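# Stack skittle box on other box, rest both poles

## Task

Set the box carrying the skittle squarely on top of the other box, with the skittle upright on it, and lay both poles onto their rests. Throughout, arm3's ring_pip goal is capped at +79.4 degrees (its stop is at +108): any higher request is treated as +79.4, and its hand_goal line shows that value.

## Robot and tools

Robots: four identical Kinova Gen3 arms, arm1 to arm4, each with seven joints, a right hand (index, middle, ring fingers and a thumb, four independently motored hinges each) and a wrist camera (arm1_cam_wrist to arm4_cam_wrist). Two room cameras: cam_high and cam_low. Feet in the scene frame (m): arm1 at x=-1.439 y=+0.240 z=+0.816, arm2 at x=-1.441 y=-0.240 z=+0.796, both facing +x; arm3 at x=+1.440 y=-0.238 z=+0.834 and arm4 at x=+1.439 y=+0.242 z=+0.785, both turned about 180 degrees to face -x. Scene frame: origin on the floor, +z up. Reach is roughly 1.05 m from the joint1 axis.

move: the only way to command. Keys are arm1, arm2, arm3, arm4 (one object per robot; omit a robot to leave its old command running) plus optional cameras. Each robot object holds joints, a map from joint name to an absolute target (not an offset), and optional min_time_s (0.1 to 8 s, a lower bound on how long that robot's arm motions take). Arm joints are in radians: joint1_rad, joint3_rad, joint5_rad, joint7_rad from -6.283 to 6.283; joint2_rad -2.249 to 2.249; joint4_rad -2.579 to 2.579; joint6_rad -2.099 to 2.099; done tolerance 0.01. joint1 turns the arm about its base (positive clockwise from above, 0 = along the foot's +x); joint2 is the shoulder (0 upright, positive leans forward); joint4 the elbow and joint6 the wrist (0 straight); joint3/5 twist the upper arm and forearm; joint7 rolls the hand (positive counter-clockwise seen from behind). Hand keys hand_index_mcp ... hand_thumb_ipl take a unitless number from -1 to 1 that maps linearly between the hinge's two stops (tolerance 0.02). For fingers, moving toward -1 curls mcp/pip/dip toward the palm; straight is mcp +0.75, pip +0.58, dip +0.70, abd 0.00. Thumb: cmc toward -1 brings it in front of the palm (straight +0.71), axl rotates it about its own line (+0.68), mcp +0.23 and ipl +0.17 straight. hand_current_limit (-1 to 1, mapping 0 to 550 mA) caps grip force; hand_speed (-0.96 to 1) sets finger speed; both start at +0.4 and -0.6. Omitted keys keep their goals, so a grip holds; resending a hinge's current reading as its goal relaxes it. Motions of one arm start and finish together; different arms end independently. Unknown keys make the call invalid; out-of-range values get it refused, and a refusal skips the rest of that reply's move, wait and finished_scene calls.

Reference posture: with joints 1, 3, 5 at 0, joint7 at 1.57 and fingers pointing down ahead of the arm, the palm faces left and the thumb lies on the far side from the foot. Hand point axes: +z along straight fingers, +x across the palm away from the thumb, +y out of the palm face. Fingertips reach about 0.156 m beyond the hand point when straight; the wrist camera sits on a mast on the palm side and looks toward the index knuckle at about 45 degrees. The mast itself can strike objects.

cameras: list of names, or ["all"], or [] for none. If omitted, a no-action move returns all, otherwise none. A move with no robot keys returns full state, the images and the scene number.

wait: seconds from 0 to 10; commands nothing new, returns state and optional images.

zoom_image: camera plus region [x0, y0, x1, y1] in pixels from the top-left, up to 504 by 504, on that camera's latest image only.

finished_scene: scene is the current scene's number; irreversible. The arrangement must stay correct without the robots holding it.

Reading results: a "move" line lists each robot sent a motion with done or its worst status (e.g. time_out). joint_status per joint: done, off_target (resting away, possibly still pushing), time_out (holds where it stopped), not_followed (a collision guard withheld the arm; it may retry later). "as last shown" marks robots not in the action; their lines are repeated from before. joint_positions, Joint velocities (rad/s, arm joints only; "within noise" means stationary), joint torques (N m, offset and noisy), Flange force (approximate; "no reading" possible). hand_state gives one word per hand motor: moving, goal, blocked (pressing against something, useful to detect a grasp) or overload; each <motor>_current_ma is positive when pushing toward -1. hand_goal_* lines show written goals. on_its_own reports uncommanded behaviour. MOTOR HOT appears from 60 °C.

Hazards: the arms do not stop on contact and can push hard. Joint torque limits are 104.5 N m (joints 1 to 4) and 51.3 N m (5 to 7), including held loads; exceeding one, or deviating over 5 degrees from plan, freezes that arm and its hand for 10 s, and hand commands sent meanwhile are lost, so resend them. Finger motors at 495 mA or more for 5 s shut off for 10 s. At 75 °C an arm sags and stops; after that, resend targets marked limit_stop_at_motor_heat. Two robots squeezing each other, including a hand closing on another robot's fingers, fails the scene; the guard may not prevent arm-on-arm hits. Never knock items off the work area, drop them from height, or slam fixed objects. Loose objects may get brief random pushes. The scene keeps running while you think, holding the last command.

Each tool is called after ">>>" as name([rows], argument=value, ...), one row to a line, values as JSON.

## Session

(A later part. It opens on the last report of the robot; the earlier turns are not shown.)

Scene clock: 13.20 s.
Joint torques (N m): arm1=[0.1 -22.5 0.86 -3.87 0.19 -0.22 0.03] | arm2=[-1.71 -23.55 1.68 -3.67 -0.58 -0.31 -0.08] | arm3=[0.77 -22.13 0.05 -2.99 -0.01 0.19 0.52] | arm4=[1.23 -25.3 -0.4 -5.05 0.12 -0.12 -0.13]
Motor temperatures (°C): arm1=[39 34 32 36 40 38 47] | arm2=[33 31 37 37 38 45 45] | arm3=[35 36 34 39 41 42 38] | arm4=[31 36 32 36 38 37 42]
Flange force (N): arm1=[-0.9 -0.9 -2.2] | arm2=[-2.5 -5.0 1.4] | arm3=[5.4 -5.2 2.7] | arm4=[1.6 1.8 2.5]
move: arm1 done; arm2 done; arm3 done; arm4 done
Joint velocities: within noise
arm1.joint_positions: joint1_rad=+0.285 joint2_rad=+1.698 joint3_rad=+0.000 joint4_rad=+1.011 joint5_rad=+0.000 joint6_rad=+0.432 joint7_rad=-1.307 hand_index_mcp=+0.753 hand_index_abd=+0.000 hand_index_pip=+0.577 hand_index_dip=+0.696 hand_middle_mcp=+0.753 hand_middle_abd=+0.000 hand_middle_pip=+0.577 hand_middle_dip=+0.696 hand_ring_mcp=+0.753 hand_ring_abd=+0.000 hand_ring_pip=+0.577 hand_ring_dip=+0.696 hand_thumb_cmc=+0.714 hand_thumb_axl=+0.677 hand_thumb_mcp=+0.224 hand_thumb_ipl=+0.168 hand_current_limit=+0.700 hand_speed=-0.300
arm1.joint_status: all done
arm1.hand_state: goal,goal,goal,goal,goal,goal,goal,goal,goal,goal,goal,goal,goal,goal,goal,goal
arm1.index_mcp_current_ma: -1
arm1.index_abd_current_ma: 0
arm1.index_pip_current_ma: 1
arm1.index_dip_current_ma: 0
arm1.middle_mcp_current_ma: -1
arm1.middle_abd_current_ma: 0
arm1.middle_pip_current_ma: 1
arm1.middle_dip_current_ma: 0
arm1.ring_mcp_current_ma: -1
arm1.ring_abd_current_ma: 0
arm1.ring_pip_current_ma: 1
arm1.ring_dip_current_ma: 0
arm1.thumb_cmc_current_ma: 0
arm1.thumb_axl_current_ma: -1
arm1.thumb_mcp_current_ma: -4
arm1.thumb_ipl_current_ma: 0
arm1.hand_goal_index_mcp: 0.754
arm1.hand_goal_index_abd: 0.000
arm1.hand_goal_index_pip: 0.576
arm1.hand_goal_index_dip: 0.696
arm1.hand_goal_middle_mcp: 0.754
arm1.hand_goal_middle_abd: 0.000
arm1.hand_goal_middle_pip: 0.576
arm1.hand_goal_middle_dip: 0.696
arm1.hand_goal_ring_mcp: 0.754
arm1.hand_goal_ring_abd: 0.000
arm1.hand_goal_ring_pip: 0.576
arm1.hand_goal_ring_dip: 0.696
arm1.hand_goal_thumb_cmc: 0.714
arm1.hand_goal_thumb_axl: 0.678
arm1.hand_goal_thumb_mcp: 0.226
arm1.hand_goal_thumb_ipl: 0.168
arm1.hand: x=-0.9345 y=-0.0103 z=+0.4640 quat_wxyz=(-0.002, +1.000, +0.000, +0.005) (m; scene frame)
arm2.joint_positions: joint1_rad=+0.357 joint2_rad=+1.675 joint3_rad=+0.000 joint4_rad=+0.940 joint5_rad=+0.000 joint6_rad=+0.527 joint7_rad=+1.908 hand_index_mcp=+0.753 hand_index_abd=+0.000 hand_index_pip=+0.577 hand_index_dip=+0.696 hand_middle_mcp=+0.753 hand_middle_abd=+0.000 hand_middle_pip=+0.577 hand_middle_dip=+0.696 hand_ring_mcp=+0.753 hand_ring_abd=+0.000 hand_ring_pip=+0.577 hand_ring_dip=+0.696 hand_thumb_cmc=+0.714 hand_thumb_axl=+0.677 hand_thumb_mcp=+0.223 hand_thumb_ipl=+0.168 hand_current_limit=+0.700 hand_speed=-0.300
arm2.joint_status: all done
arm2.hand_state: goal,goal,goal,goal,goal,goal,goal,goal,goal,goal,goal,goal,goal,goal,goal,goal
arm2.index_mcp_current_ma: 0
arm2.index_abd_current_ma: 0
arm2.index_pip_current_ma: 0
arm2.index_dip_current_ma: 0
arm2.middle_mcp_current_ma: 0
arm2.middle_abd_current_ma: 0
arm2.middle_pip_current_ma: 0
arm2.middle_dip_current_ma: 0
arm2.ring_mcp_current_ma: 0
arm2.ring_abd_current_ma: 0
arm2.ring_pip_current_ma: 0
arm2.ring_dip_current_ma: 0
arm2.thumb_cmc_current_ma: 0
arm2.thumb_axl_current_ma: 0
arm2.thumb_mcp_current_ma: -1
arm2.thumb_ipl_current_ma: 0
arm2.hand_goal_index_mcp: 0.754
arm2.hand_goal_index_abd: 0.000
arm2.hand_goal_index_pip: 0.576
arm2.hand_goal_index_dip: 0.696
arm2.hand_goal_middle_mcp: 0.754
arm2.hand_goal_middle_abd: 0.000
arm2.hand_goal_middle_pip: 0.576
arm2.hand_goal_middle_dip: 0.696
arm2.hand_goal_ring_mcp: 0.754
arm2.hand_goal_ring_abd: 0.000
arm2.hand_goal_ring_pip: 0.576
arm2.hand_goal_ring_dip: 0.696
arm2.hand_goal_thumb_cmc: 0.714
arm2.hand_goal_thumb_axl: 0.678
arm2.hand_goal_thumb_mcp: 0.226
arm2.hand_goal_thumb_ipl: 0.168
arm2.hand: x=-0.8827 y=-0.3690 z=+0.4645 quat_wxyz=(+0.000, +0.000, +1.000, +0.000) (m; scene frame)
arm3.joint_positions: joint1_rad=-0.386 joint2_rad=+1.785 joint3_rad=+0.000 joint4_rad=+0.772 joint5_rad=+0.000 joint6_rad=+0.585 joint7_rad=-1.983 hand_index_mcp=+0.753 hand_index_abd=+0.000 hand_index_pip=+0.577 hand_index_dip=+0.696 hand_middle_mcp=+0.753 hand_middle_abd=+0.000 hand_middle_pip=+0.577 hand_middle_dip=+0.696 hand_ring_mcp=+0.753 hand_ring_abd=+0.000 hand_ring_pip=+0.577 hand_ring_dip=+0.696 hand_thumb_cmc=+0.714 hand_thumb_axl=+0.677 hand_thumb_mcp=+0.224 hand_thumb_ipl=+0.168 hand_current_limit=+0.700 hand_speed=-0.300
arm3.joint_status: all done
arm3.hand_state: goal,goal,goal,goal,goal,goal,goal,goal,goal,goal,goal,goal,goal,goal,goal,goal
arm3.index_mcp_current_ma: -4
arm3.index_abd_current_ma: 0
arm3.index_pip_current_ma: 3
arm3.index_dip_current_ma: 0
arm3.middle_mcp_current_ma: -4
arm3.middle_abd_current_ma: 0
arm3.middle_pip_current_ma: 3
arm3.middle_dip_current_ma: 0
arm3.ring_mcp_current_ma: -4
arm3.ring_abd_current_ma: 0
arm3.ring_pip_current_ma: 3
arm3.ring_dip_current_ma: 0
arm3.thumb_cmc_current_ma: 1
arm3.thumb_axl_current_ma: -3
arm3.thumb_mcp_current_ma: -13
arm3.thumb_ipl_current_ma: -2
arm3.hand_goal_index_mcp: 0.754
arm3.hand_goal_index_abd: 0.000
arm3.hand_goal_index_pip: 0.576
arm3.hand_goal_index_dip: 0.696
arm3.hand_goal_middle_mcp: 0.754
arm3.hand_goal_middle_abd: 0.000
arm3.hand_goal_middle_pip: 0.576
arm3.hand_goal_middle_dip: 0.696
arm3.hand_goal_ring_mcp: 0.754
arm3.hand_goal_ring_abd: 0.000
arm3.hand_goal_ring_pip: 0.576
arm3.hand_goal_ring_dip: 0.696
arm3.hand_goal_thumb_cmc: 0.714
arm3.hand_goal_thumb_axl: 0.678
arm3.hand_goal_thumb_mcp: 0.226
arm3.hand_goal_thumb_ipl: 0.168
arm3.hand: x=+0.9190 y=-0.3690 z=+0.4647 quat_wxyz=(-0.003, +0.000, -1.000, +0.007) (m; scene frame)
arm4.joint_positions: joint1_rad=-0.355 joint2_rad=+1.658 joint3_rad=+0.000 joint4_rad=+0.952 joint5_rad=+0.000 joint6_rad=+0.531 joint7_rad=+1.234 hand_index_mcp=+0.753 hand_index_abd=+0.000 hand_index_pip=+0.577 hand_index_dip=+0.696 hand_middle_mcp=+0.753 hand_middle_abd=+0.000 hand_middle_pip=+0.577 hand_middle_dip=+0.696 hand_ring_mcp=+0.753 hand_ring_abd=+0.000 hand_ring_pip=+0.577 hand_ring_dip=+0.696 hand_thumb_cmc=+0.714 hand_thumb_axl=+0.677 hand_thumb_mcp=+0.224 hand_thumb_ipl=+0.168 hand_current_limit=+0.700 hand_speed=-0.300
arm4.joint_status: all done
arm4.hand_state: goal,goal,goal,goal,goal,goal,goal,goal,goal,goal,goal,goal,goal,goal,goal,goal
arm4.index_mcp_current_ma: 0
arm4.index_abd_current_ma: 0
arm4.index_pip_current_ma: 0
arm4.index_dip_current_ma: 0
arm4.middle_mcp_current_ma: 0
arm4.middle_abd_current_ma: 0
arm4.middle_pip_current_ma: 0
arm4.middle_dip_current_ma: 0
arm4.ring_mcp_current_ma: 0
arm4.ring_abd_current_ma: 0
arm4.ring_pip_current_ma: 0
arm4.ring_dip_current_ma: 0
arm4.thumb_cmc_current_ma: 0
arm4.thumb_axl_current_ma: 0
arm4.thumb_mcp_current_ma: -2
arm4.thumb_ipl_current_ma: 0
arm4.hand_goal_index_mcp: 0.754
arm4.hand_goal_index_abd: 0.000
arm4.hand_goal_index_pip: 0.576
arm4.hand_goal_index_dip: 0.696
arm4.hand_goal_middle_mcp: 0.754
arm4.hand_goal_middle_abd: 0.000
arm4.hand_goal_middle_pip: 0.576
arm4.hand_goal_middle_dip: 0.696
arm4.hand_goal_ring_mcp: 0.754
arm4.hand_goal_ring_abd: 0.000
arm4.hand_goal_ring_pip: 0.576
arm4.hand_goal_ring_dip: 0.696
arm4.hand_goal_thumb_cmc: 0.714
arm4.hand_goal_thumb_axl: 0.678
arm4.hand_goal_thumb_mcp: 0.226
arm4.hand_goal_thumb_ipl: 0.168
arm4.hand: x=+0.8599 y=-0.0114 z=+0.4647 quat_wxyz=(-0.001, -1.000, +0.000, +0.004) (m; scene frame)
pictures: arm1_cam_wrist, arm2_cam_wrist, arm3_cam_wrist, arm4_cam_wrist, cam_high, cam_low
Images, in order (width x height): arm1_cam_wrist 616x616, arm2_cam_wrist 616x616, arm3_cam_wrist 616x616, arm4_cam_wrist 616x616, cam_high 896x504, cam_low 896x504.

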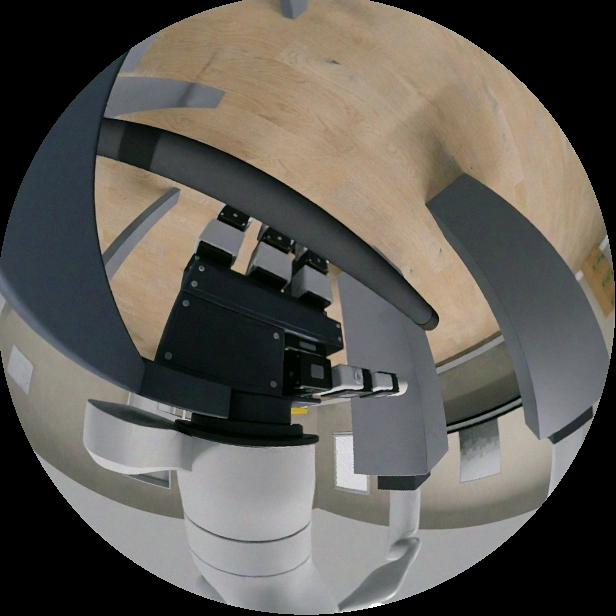

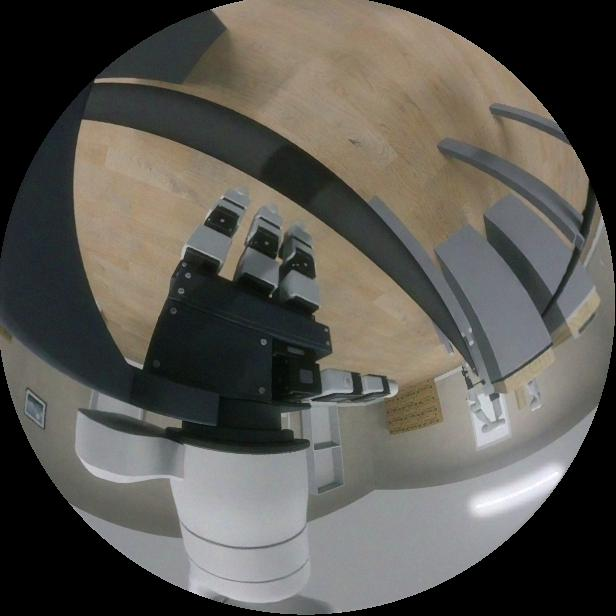

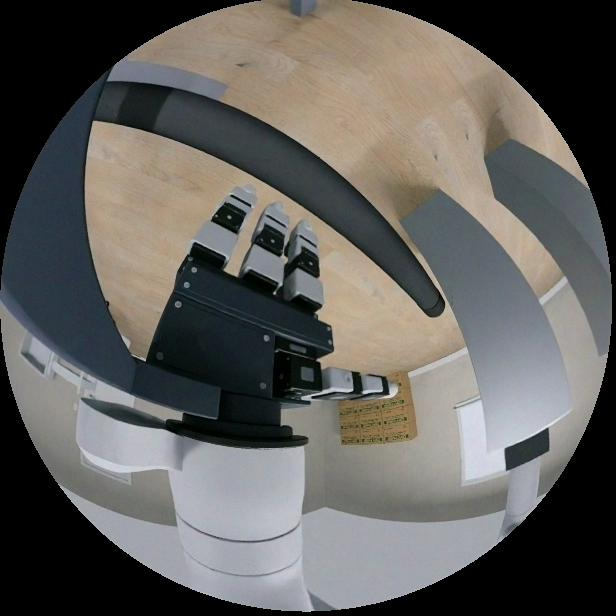

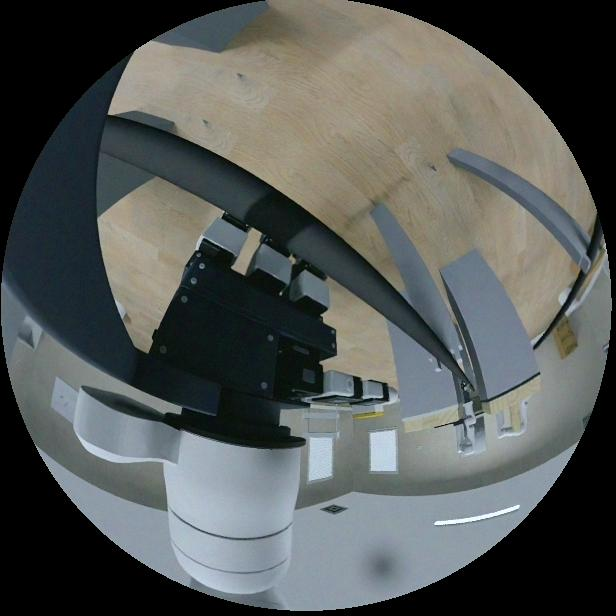

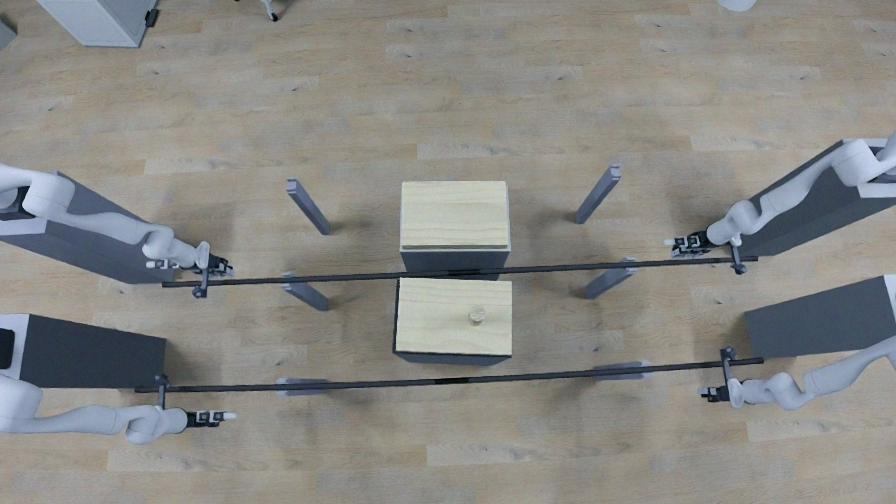

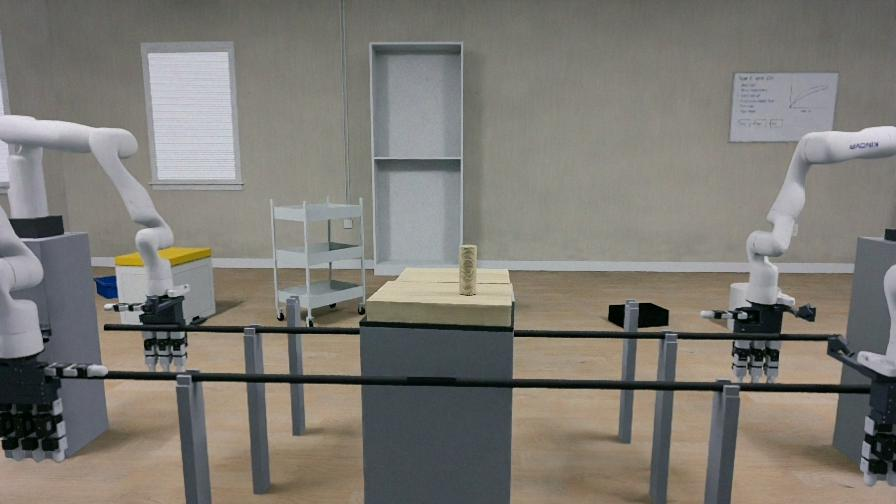

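>>> move(arm1={"joints":{"joint1_rad":0.3543,"joint2_rad":1.7155,"joint4_rad":0.9432,"joint6_rad":0.4828,"joint7_rad":-1.2385},"min_time_s":1.0}, arm2={"joints":{"joint1_rad":0.2905,"joint2_rad":1.6564,"joint4_rad":1.0106,"joint6_rad":0.4746,"joint7_rad":1.8413},"min_time_s":1.0}, arm3={"joints":{"joint1_rad":-0.3218,"joint2_rad":1.7602,"joint4_rad":0.8542,"joint6_rad":0.5272,"joint7_rad":-1.9186},"min_time_s":1.0}, arm4={"joints":{"joint1_rad":-0.4184,"joint2_rad":1.6786,"joint4_rad":0.8805,"joint6_rad":0.5824,"joint7_rad":1.1704},"min_time_s":1.0})

>>> move(arm1={"joints":{"hand_index_mcp":-0.479,"hand_index_pip":-0.08,"hand_index_dip":0.261,"hand_middle_mcp":-0.479,"hand_middle_pip":-0.08,"hand_middle_dip":0.261,"hand_ring_mcp":-0.479,"hand_ring_pip":-0.08,"hand_ring_dip":0.261}}, arm2={"joints":{"hand_index_mcp":-0.479,"hand_index_pip":-0.08,"hand_index_dip":0.261,"hand_middle_mcp":-0.479,"hand_middle_pip":-0.08,"hand_middle_dip":0.261,"hand_ring_mcp":-0.479,"hand_ring_pip":-0.08,"hand_ring_dip":0.261}}, arm3={"joints":{"hand_index_mcp":-0.479,"hand_index_pip":-0.08,"hand_index_dip":0.261,"hand_middle_mcp":-0.479,"hand_middle_pip":-0.08,"hand_middle_dip":0.261,"hand_ring_mcp":-0.479,"hand_ring_pip":-0.08,"hand_ring_dip":0.261}}, arm4={"joints":{"hand_index_mcp":-0.479,"hand_index_pip":-0.08,"hand_index_dip":0.261,"hand_middle_mcp":-0.479,"hand_middle_pip":-0.08,"hand_middle_dip":0.261,"hand_ring_mcp":-0.479,"hand_ring_pip":-0.08,"hand_ring_dip":0.261}}, cameras=["all"])

Scene clock: 15.10 s.
Joint torques (N m): arm1=[0.04 -22.81 0.86 -4.41 0.2 -0.25 -0.03] | arm2=[-1.62 -23.34 1.78 -3.19 -0.56 -0.35 -0.11] | arm3=[0.81 -22.11 0.12 -2.85 -0.02 0.14 0.39] | arm4=[1.13 -25.55 -0.43 -5.46 0.15 -0.12 -0.2]
Motor temperatures (°C): arm1=[39 34 32 36 40 38 47] | arm2=[33 31 37 37 38 45 45] | arm3=[35 36 34 39 41 42 38] | arm4=[31 36 32 36 38 37 42]
Flange force (N): arm1=[-1.8 -1.1 -2.8] | arm2=[-3.3 -5.0 2.0] | arm3=[4.4 -4.3 2.3] | arm4=[1.9 1.3 2.1]
move: arm1 done; arm2 done; arm3 done; arm4 done
Joint velocities: within noise
arm1.joint_positions: joint1_rad=+0.354 joint2_rad=+1.716 joint3_rad=+0.000 joint4_rad=+0.943 joint5_rad=+0.000 joint6_rad=+0.483 joint7_rad=-1.239 hand_index_mcp=+0.753 hand_index_abd=+0.000 hand_index_pip=+0.577 hand_index_dip=+0.696 hand_middle_mcp=+0.753 hand_middle_abd=+0.000 hand_middle_pip=+0.577 hand_middle_dip=+0.696 hand_ring_mcp=+0.753 hand_ring_abd=+0.000 hand_ring_pip=+0.577 hand_ring_dip=+0.696 hand_thumb_cmc=+0.714 hand_thumb_axl=+0.677 hand_thumb_mcp=+0.224 hand_thumb_ipl=+0.168 hand_current_limit=+0.700 hand_speed=-0.300
arm1.joint_status: all done
arm1.hand_state: goal,goal,goal,goal,goal,goal,goal,goal,goal,goal,goal,goal,goal,goal,goal,goal
arm1.index_mcp_current_ma: -1
arm1.index_abd_current_ma: 0
arm1.index_pip_current_ma: 1
arm1.index_dip_current_ma: 0
arm1.middle_mcp_current_ma: -1
arm1.middle_abd_current_ma: 0
arm1.middle_pip_current_ma: 1
arm1.middle_dip_current_ma: 0
arm1.ring_mcp_current_ma: -1
arm1.ring_abd_current_ma: 0
arm1.ring_pip_current_ma: 1
arm1.ring_dip_current_ma: 0
arm1.thumb_cmc_current_ma: 0
arm1.thumb_axl_current_ma: -1
arm1.thumb_mcp_current_ma: -4
arm1.thumb_ipl_current_ma: 0
arm1.hand_goal_index_mcp: 0.754
arm1.hand_goal_index_abd: 0.000
arm1.hand_goal_index_pip: 0.576
arm1.hand_goal_index_dip: 0.696
arm1.hand_goal_middle_mcp: 0.754
arm1.hand_goal_middle_abd: 0.000
arm1.hand_goal_middle_pip: 0.576
arm1.hand_goal_middle_dip: 0.696
arm1.hand_goal_ring_mcp: 0.754
arm1.hand_goal_ring_abd: 0.000
arm1.hand_goal_ring_pip: 0.576
arm1.hand_goal_ring_dip: 0.696
arm1.hand_goal_thumb_cmc: 0.714
arm1.hand_goal_thumb_axl: 0.678
arm1.hand_goal_thumb_mcp: 0.226
arm1.hand_goal_thumb_ipl: 0.168
arm1.hand: x=-0.9344 y=-0.0503 z=+0.4638 quat_wxyz=(-0.002, +1.000, +0.000, +0.005) (m; scene frame)
arm2.joint_positions: joint1_rad=+0.291 joint2_rad=+1.656 joint3_rad=+0.000 joint4_rad=+1.011 joint5_rad=+0.000 joint6_rad=+0.475 joint7_rad=+1.841 hand_index_mcp=+0.753 hand_index_abd=+0.000 hand_index_pip=+0.577 hand_index_dip=+0.696 hand_middle_mcp=+0.753 hand_middle_abd=+0.000 hand_middle_pip=+0.577 hand_middle_dip=+0.696 hand_ring_mcp=+0.753 hand_ring_abd=+0.000 hand_ring_pip=+0.577 hand_ring_dip=+0.696 hand_thumb_cmc=+0.714 hand_thumb_axl=+0.677 hand_thumb_mcp=+0.223 hand_thumb_ipl=+0.168 hand_current_limit=+0.700 hand_speed=-0.300
arm2.joint_status: all done
arm2.hand_state: goal,goal,goal,goal,goal,goal,goal,goal,goal,goal,goal,goal,goal,goal,goal,goal
arm2.index_mcp_current_ma: 0
arm2.index_abd_current_ma: 0
arm2.index_pip_current_ma: 0
arm2.index_dip_current_ma: 0
arm2.middle_mcp_current_ma: 0
arm2.middle_abd_current_ma: 0
arm2.middle_pip_current_ma: 0
arm2.middle_dip_current_ma: 0
arm2.ring_mcp_current_ma: 0
arm2.ring_abd_current_ma: 0
arm2.ring_pip_current_ma: 0
arm2.ring_dip_current_ma: 0
arm2.thumb_cmc_current_ma: 0
arm2.thumb_axl_current_ma: 0
arm2.thumb_mcp_current_ma: -1
arm2.thumb_ipl_current_ma: 0
arm2.hand_goal_index_mcp: 0.754
arm2.hand_goal_index_abd: 0.000
arm2.hand_goal_index_pip: 0.576
arm2.hand_goal_index_dip: 0.696
arm2.hand_goal_middle_mcp: 0.754
arm2.hand_goal_middle_abd: 0.000
arm2.hand_goal_middle_pip: 0.576
arm2.hand_goal_middle_dip: 0.696
arm2.hand_goal_ring_mcp: 0.754
arm2.hand_goal_ring_abd: 0.000
arm2.hand_goal_ring_pip: 0.576
arm2.hand_goal_ring_dip: 0.696
arm2.hand_goal_thumb_cmc: 0.714
arm2.hand_goal_thumb_axl: 0.678
arm2.hand_goal_thumb_mcp: 0.226
arm2.hand_goal_thumb_ipl: 0.168
arm2.hand: x=-0.8827 y=-0.3290 z=+0.4645 quat_wxyz=(+0.000, +0.000, +1.000, +0.000) (m; scene frame)
arm3.joint_positions: joint1_rad=-0.322 joint2_rad=+1.760 joint3_rad=+0.000 joint4_rad=+0.854 joint5_rad=+0.000 joint6_rad=+0.527 joint7_rad=-1.919 hand_index_mcp=+0.753 hand_index_abd=+0.000 hand_index_pip=+0.577 hand_index_dip=+0.696 hand_middle_mcp=+0.753 hand_middle_abd=+0.000 hand_middle_pip=+0.577 hand_middle_dip=+0.696 hand_ring_mcp=+0.753 hand_ring_abd=+0.000 hand_ring_pip=+0.577 hand_ring_dip=+0.696 hand_thumb_cmc=+0.714 hand_thumb_axl=+0.677 hand_thumb_mcp=+0.224 hand_thumb_ipl=+0.168 hand_current_limit=+0.700 hand_speed=-0.300
arm3.joint_status: all done
arm3.hand_state: goal,goal,goal,goal,goal,goal,goal,goal,goal,goal,goal,goal,goal,goal,goal,goal
arm3.index_mcp_current_ma: -4
arm3.index_abd_current_ma: 0
arm3.index_pip_current_ma: 3
arm3.index_dip_current_ma: 0
arm3.middle_mcp_current_ma: -4
arm3.middle_abd_current_ma: 0
arm3.middle_pip_current_ma: 3
arm3.middle_dip_current_ma: 0
arm3.ring_mcp_current_ma: -4
arm3.ring_abd_current_ma: 0
arm3.ring_pip_current_ma: 3
arm3.ring_dip_current_ma: 0
arm3.thumb_cmc_current_ma: 1
arm3.thumb_axl_current_ma: -3
arm3.thumb_mcp_current_ma: -13
arm3.thumb_ipl_current_ma: -2
arm3.hand_goal_index_mcp: 0.754
arm3.hand_goal_index_abd: 0.000
arm3.hand_goal_index_pip: 0.576
arm3.hand_goal_index_dip: 0.696
arm3.hand_goal_middle_mcp: 0.754
arm3.hand_goal_middle_abd: 0.000
arm3.hand_goal_middle_pip: 0.576
arm3.hand_goal_middle_dip: 0.696
arm3.hand_goal_ring_mcp: 0.754
arm3.hand_goal_ring_abd: 0.000
arm3.hand_goal_ring_pip: 0.576
arm3.hand_goal_ring_dip: 0.696
arm3.hand_goal_thumb_cmc: 0.714
arm3.hand_goal_thumb_axl: 0.678
arm3.hand_goal_thumb_mcp: 0.226
arm3.hand_goal_thumb_ipl: 0.168
arm3.hand: x=+0.9191 y=-0.3290 z=+0.4646 quat_wxyz=(-0.003, +0.000, -1.000, +0.007) (m; scene frame)
arm4.joint_positions: joint1_rad=-0.418 joint2_rad=+1.679 joint3_rad=+0.000 joint4_rad=+0.881 joint5_rad=+0.000 joint6_rad=+0.582 joint7_rad=+1.170 hand_index_mcp=+0.753 hand_index_abd=+0.000 hand_index_pip=+0.577 hand_index_dip=+0.696 hand_middle_mcp=+0.753 hand_middle_abd=+0.000 hand_middle_pip=+0.577 hand_middle_dip=+0.696 hand_ring_mcp=+0.753 hand_ring_abd=+0.000 hand_ring_pip=+0.577 hand_ring_dip=+0.696 hand_thumb_cmc=+0.714 hand_thumb_axl=+0.677 hand_thumb_mcp=+0.224 hand_thumb_ipl=+0.168 hand_current_limit=+0.700 hand_speed=-0.300
arm4.joint_status: all done
arm4.hand_state: goal,goal,goal,goal,goal,goal,goal,goal,goal,goal,goal,goal,goal,goal,goal,goal
arm4.index_mcp_current_ma: 0
arm4.index_abd_current_ma: 0
arm4.index_pip_current_ma: 0
arm4.index_dip_current_ma: 0
arm4.middle_mcp_current_ma: 0
arm4.middle_abd_current_ma: 0
arm4.middle_pip_current_ma: 0
arm4.middle_dip_current_ma: 0
arm4.ring_mcp_current_ma: 0
arm4.ring_abd_current_ma: 0
arm4.ring_pip_current_ma: 0
arm4.ring_dip_current_ma: 0
arm4.thumb_cmc_current_ma: 0
arm4.thumb_axl_current_ma: 0
arm4.thumb_mcp_current_ma: -2
arm4.thumb_ipl_current_ma: 0
arm4.hand_goal_index_mcp: 0.754
arm4.hand_goal_index_abd: 0.000
arm4.hand_goal_index_pip: 0.576
arm4.hand_goal_index_dip: 0.696
arm4.hand_goal_middle_mcp: 0.754
arm4.hand_goal_middle_abd: 0.000
arm4.hand_goal_middle_pip: 0.576
arm4.hand_goal_middle_dip: 0.696
arm4.hand_goal_ring_mcp: 0.754
arm4.hand_goal_ring_abd: 0.000
arm4.hand_goal_ring_pip: 0.576
arm4.hand_goal_ring_dip: 0.696
arm4.hand_goal_thumb_cmc: 0.714
arm4.hand_goal_thumb_axl: 0.678
arm4.hand_goal_thumb_mcp: 0.226
arm4.hand_goal_thumb_ipl: 0.168
arm4.hand: x=+0.8599 y=-0.0513 z=+0.4648 quat_wxyz=(-0.001, -1.000, +0.000, +0.004) (m; scene frame)
pictures: none

Scene clock: 16.07 s.
Joint torques (N m): arm1=[0.08 -22.84 1.02 -4.38 0.28 -0.3 -0.02] | arm2=[-1.73 -23.23 1.44 -3.17 -0.64 -0.21 -0.05] | arm3=[0.76 -21.96 0.24 -2.55 0.1 0.3 0.55] | arm4=[1.22 -25.6 -0.57 -5.48 0.05 -0.18 -0.15]
Motor temperatures (°C): arm1=[39 34 32 36 40 38 47] | arm2=[33 31 37 37 38 45 45] | arm3=[35 36 34 39 41 42 38] | arm4=[31 36 32 36 38 37 42]
Flange force (N): arm1=[-1.4 -1.0 -2.6] | arm2=[-2.8 -4.9 1.7] | arm3=[5.1 -4.7 2.9] | arm4=[1.7 1.6 2.2]
move: arm1 off_target; arm2 off_target; arm3 off_target; arm4 off_target
Joint velocities: within noise
arm1.joint_positions: joint1_rad=+0.354 joint2_rad=+1.716 joint3_rad=+0.000 joint4_rad=+0.943 joint5_rad=+0.000 joint6_rad=+0.483 joint7_rad=-1.238 hand_index_mcp=-0.456 hand_index_abd=+0.000 hand_index_pip=-0.074 hand_index_dip=+0.265 hand_middle_mcp=-0.457 hand_middle_abd=+0.000 hand_middle_pip=-0.074 hand_middle_dip=+0.265 hand_ring_mcp=-0.456 hand_ring_abd=+0.000 hand_ring_pip=-0.075 hand_ring_dip=+0.265 hand_thumb_cmc=+0.714 hand_thumb_axl=+0.677 hand_thumb_mcp=+0.224 hand_thumb_ipl=+0.168 hand_current_limit=+0.700 hand_speed=-0.300
arm1.joint_status: hand_index_mcp off_target (ended at -0.456, target -0.479); hand_middle_mcp off_target (ended at -0.457, target -0.479); hand_ring_mcp off_target (ended at -0.456, target -0.479); the others done
arm1.hand_state: blocked,goal,goal,goal,blocked,goal,goal,goal,blocked,goal,goal,goal,goal,goal,goal,goal
arm1.index_mcp_current_ma: 56
arm1.index_abd_current_ma: 0
arm1.index_pip_current_ma: 10
arm1.index_dip_current_ma: 4
arm1.middle_mcp_current_ma: 53
arm1.middle_abd_current_ma: 0
arm1.middle_pip_current_ma: 10
arm1.middle_dip_current_ma: 4
arm1.ring_mcp_current_ma: 57
arm1.ring_abd_current_ma: 0
arm1.ring_pip_current_ma: 8
arm1.ring_dip_current_ma: 4
arm1.thumb_cmc_current_ma: 0
arm1.thumb_axl_current_ma: -1
arm1.thumb_mcp_current_ma: -4
arm1.thumb_ipl_current_ma: 0
arm1.hand_goal_index_mcp: -0.478
arm1.hand_goal_index_abd: 0.000
arm1.hand_goal_index_pip: -0.080
arm1.hand_goal_index_dip: 0.262
arm1.hand_goal_middle_mcp: -0.478
arm1.hand_goal_middle_abd: 0.000
arm1.hand_goal_middle_pip: -0.080
arm1.hand_goal_middle_dip: 0.262
arm1.hand_goal_ring_mcp: -0.478
arm1.hand_goal_ring_abd: 0.000
arm1.hand_goal_ring_pip: -0.080
arm1.hand_goal_ring_dip: 0.262
arm1.hand_goal_thumb_cmc: 0.714
arm1.hand_goal_thumb_axl: 0.678
arm1.hand_goal_thumb_mcp: 0.226
arm1.hand_goal_thumb_ipl: 0.168
arm1.hand: x=-0.9344 y=-0.0503 z=+0.4638 quat_wxyz=(-0.002, +1.000, +0.000, +0.005) (m; scene frame)
arm2.joint_positions: joint1_rad=+0.290 joint2_rad=+1.656 joint3_rad=+0.000 joint4_rad=+1.011 joint5_rad=+0.000 joint6_rad=+0.475 joint7_rad=+1.841 hand_index_mcp=-0.457 hand_index_abd=+0.000 hand_index_pip=-0.074 hand_index_dip=+0.265 hand_middle_mcp=-0.456 hand_middle_abd=+0.000 hand_middle_pip=-0.074 hand_middle_dip=+0.265 hand_ring_mcp=-0.459 hand_ring_abd=+0.000 hand_ring_pip=-0.074 hand_ring_dip=+0.265 hand_thumb_cmc=+0.714 hand_thumb_axl=+0.677 hand_thumb_mcp=+0.223 hand_thumb_ipl=+0.168 hand_current_limit=+0.700 hand_speed=-0.300
arm2.joint_status: hand_index_mcp off_target (ended at -0.457, target -0.479); hand_middle_mcp off_target (ended at -0.456, target -0.479); hand_ring_mcp off_target (ended at -0.459, target -0.479); the others done
arm2.hand_state: blocked,goal,goal,goal,blocked,goal,goal,goal,goal,goal,goal,goal,goal,goal,goal,goal
arm2.index_mcp_current_ma: 21
arm2.index_abd_current_ma: 0
arm2.index_pip_current_ma: 3
arm2.index_dip_current_ma: 1
arm2.middle_mcp_current_ma: 22
arm2.middle_abd_current_ma: 0
arm2.middle_pip_current_ma: 2
arm2.middle_dip_current_ma: 1
arm2.ring_mcp_current_ma: 18
arm2.ring_abd_current_ma: 0
arm2.ring_pip_current_ma: 2
arm2.ring_dip_current_ma: 1
arm2.thumb_cmc_current_ma: 0
arm2.thumb_axl_current_ma: 0
arm2.thumb_mcp_current_ma: -1
arm2.thumb_ipl_current_ma: 0
arm2.hand_goal_index_mcp: -0.478
arm2.hand_goal_index_abd: 0.000
arm2.hand_goal_index_pip: -0.080
arm2.hand_goal_index_dip: 0.262
arm2.hand_goal_middle_mcp: -0.478
arm2.hand_goal_middle_abd: 0.000
arm2.hand_goal_middle_pip: -0.080
arm2.hand_goal_middle_dip: 0.262
arm2.hand_goal_ring_mcp: -0.478
arm2.hand_goal_ring_abd: 0.000
arm2.hand_goal_ring_pip: -0.080
arm2.hand_goal_ring_dip: 0.262
arm2.hand_goal_thumb_cmc: 0.714
arm2.hand_goal_thumb_axl: 0.678
arm2.hand_goal_thumb_mcp: 0.226
arm2.hand_goal_thumb_ipl: 0.168
arm2.hand: x=-0.8827 y=-0.3290 z=+0.4645 quat_wxyz=(+0.000, +0.000, +1.000, +0.000) (m; scene frame)
arm3.joint_positions: joint1_rad=-0.322 joint2_rad=+1.760 joint3_rad=+0.000 joint4_rad=+0.854 joint5_rad=+0.000 joint6_rad=+0.527 joint7_rad=-1.919 hand_index_mcp=-0.458 hand_index_abd=+0.000 hand_index_pip=-0.073 hand_index_dip=+0.265 hand_middle_mcp=-0.454 hand_middle_abd=+0.000 hand_middle_pip=-0.074 hand_middle_dip=+0.265 hand_ring_mcp=-0.459 hand_ring_abd=+0.000 hand_ring_pip=-0.075 hand_ring_dip=+0.265 hand_thumb_cmc=+0.714 hand_thumb_axl=+0.677 hand_thumb_mcp=+0.224 hand_thumb_ipl=+0.168 hand_current_limit=+0.700 hand_speed=-0.300
arm3.joint_status: hand_index_mcp off_target (ended at -0.458, target -0.479); hand_middle_mcp off_target (ended at -0.454, target -0.479); the others done
arm3.hand_state: blocked,goal,goal,goal,blocked,goal,goal,goal,goal,goal,goal,goal,goal,goal,goal,goal
arm3.index_mcp_current_ma: 97
arm3.index_abd_current_ma: 0
arm3.index_pip_current_ma: 29
arm3.index_dip_current_ma: 14
arm3.middle_mcp_current_ma: 115
arm3.middle_abd_current_ma: 0
arm3.middle_pip_current_ma: 27
arm3.middle_dip_current_ma: 11
arm3.ring_mcp_current_ma: 90
arm3.ring_abd_current_ma: 0
arm3.ring_pip_current_ma: 23
arm3.ring_dip_current_ma: 12
arm3.thumb_cmc_current_ma: 1
arm3.thumb_axl_current_ma: -3
arm3.thumb_mcp_current_ma: -13
arm3.thumb_ipl_current_ma: -2
arm3.hand_goal_index_mcp: -0.478
arm3.hand_goal_index_abd: 0.000
arm3.hand_goal_index_pip: -0.080
arm3.hand_goal_index_dip: 0.262
arm3.hand_goal_middle_mcp: -0.478
arm3.hand_goal_middle_abd: 0.000
arm3.hand_goal_middle_pip: -0.080
arm3.hand_goal_middle_dip: 0.262
arm3.hand_goal_ring_mcp: -0.478
arm3.hand_goal_ring_abd: 0.000
arm3.hand_goal_ring_pip: -0.080
arm3.hand_goal_ring_dip: 0.262
arm3.hand_goal_thumb_cmc: 0.714
arm3.hand_goal_thumb_axl: 0.678
arm3.hand_goal_thumb_mcp: 0.226
arm3.hand_goal_thumb_ipl: 0.168
arm3.hand: x=+0.9191 y=-0.3290 z=+0.4646 quat_wxyz=(-0.003, -0.001, -1.000, +0.007) (m; scene frame)
arm4.joint_positions: joint1_rad=-0.418 joint2_rad=+1.679 joint3_rad=+0.000 joint4_rad=+0.881 joint5_rad=+0.000 joint6_rad=+0.582 joint7_rad=+1.170 hand_index_mcp=-0.458 hand_index_abd=+0.000 hand_index_pip=-0.074 hand_index_dip=+0.265 hand_middle_mcp=-0.460 hand_middle_abd=+0.000 hand_middle_pip=-0.073 hand_middle_dip=+0.265 hand_ring_mcp=-0.456 hand_ring_abd=+0.000 hand_ring_pip=-0.075 hand_ring_dip=+0.265 hand_thumb_cmc=+0.714 hand_thumb_axl=+0.677 hand_thumb_mcp=+0.224 hand_thumb_ipl=+0.168 hand_current_limit=+0.700 hand_speed=-0.300
arm4.joint_status: hand_index_mcp off_target (ended at -0.458, target -0.479); hand_ring_mcp off_target (ended at -0.456, target -0.479); the others done
arm4.hand_state: blocked,goal,goal,goal,goal,goal,goal,goal,blocked,goal,goal,goal,goal,goal,goal,goal
arm4.index_mcp_current_ma: 29
arm4.index_abd_current_ma: 0
arm4.index_pip_current_ma: 5
arm4.index_dip_current_ma: 2
arm4.middle_mcp_current_ma: 25
arm4.middle_abd_current_ma: 0
arm4.middle_pip_current_ma: 5
arm4.middle_dip_current_ma: 2
arm4.ring_mcp_current_ma: 32
arm4.ring_abd_current_ma: 0
arm4.ring_pip_current_ma: 4
arm4.ring_dip_current_ma: 2
arm4.thumb_cmc_current_ma: 0
arm4.thumb_axl_current_ma: 0
arm4.thumb_mcp_current_ma: -2
arm4.thumb_ipl_current_ma: 0
arm4.hand_goal_index_mcp: -0.478
arm4.hand_goal_index_abd: 0.000
arm4.hand_goal_index_pip: -0.080
arm4.hand_goal_index_dip: 0.262
arm4.hand_goal_middle_mcp: -0.478
arm4.hand_goal_middle_abd: 0.000
arm4.hand_goal_middle_pip: -0.080
arm4.hand_goal_middle_dip: 0.262
arm4.hand_goal_ring_mcp: -0.478
arm4.hand_goal_ring_abd: 0.000
arm4.hand_goal_ring_pip: -0.080
arm4.hand_goal_ring_dip: 0.262
arm4.hand_goal_thumb_cmc: 0.714
arm4.hand_goal_thumb_axl: 0.678
arm4.hand_goal_thumb_mcp: 0.226
arm4.hand_goal_thumb_ipl: 0.168
arm4.hand: x=+0.8599 y=-0.0513 z=+0.4648 quat_wxyz=(-0.001, -1.000, +0.000, +0.004) (m; scene frame)
pictures: arm1_cam_wrist, arm2_cam_wrist, arm3_cam_wrist, arm4_cam_wrist, cam_high, cam_low
Images, in order (width x height): arm1_cam_wrist 616x616, arm2_cam_wrist 616x616, arm3_cam_wrist 616x616, arm4_cam_wrist 616x616, cam_high 896x504, cam_low 896x504.

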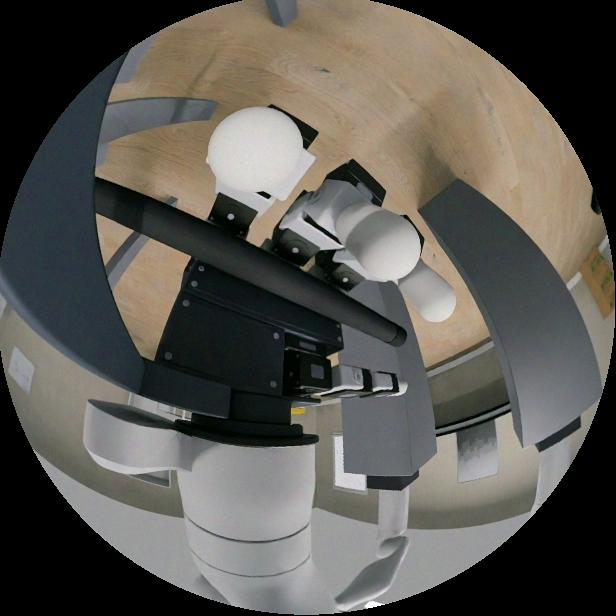

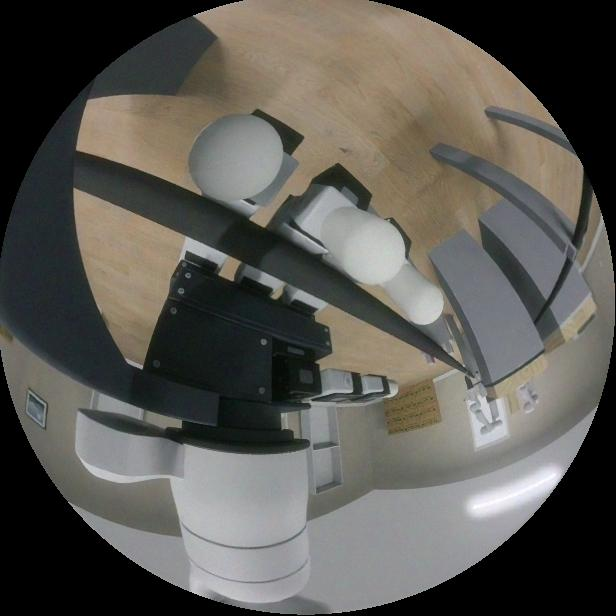

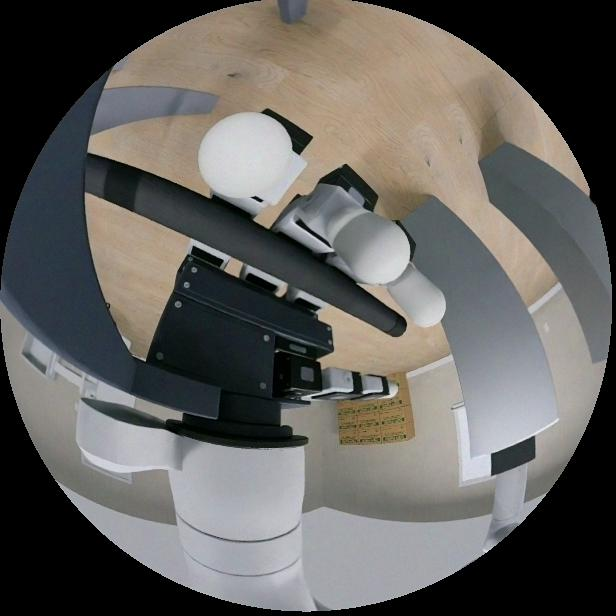

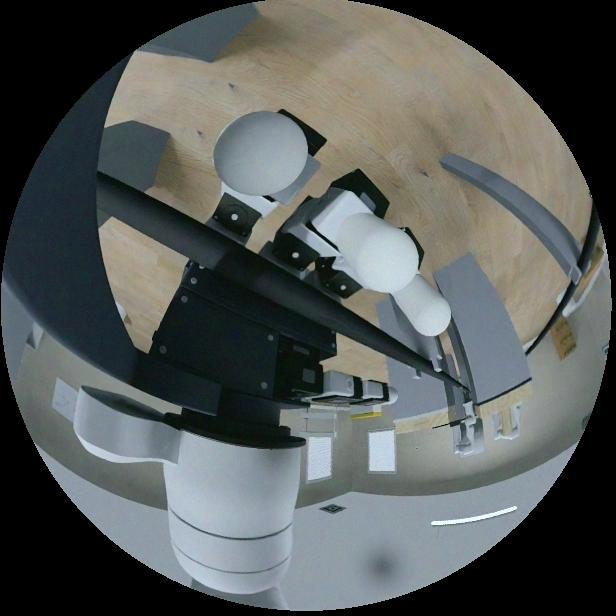

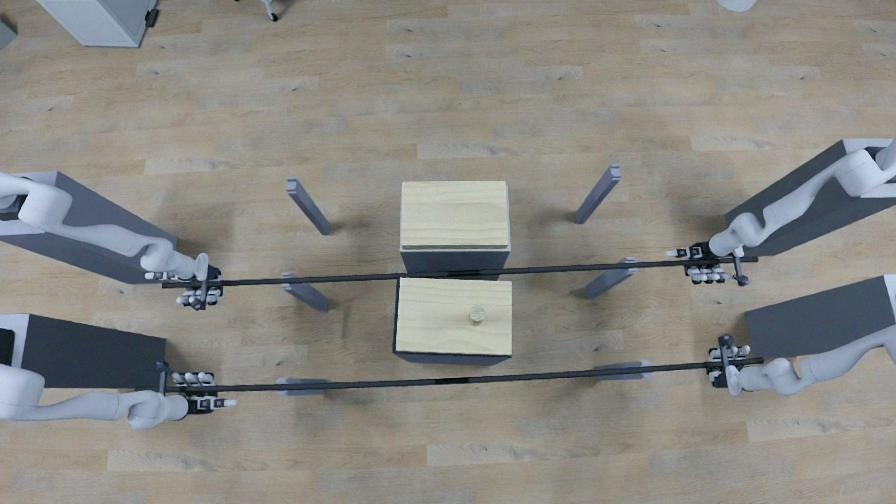

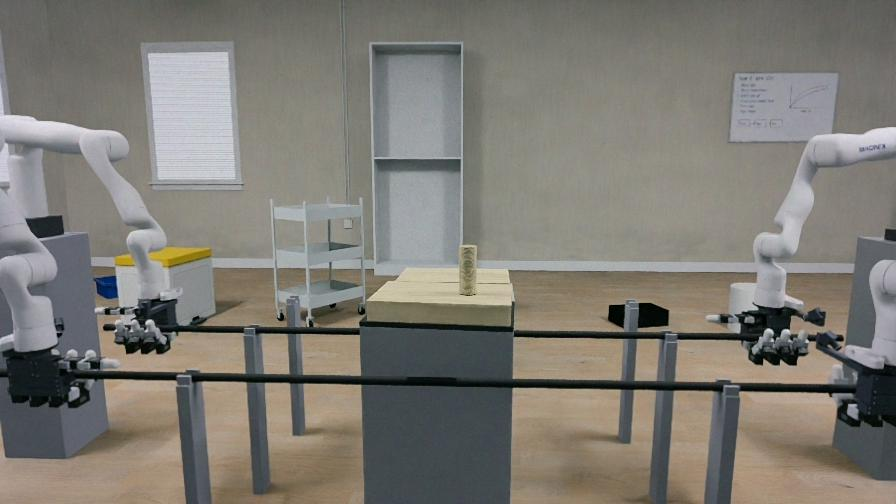

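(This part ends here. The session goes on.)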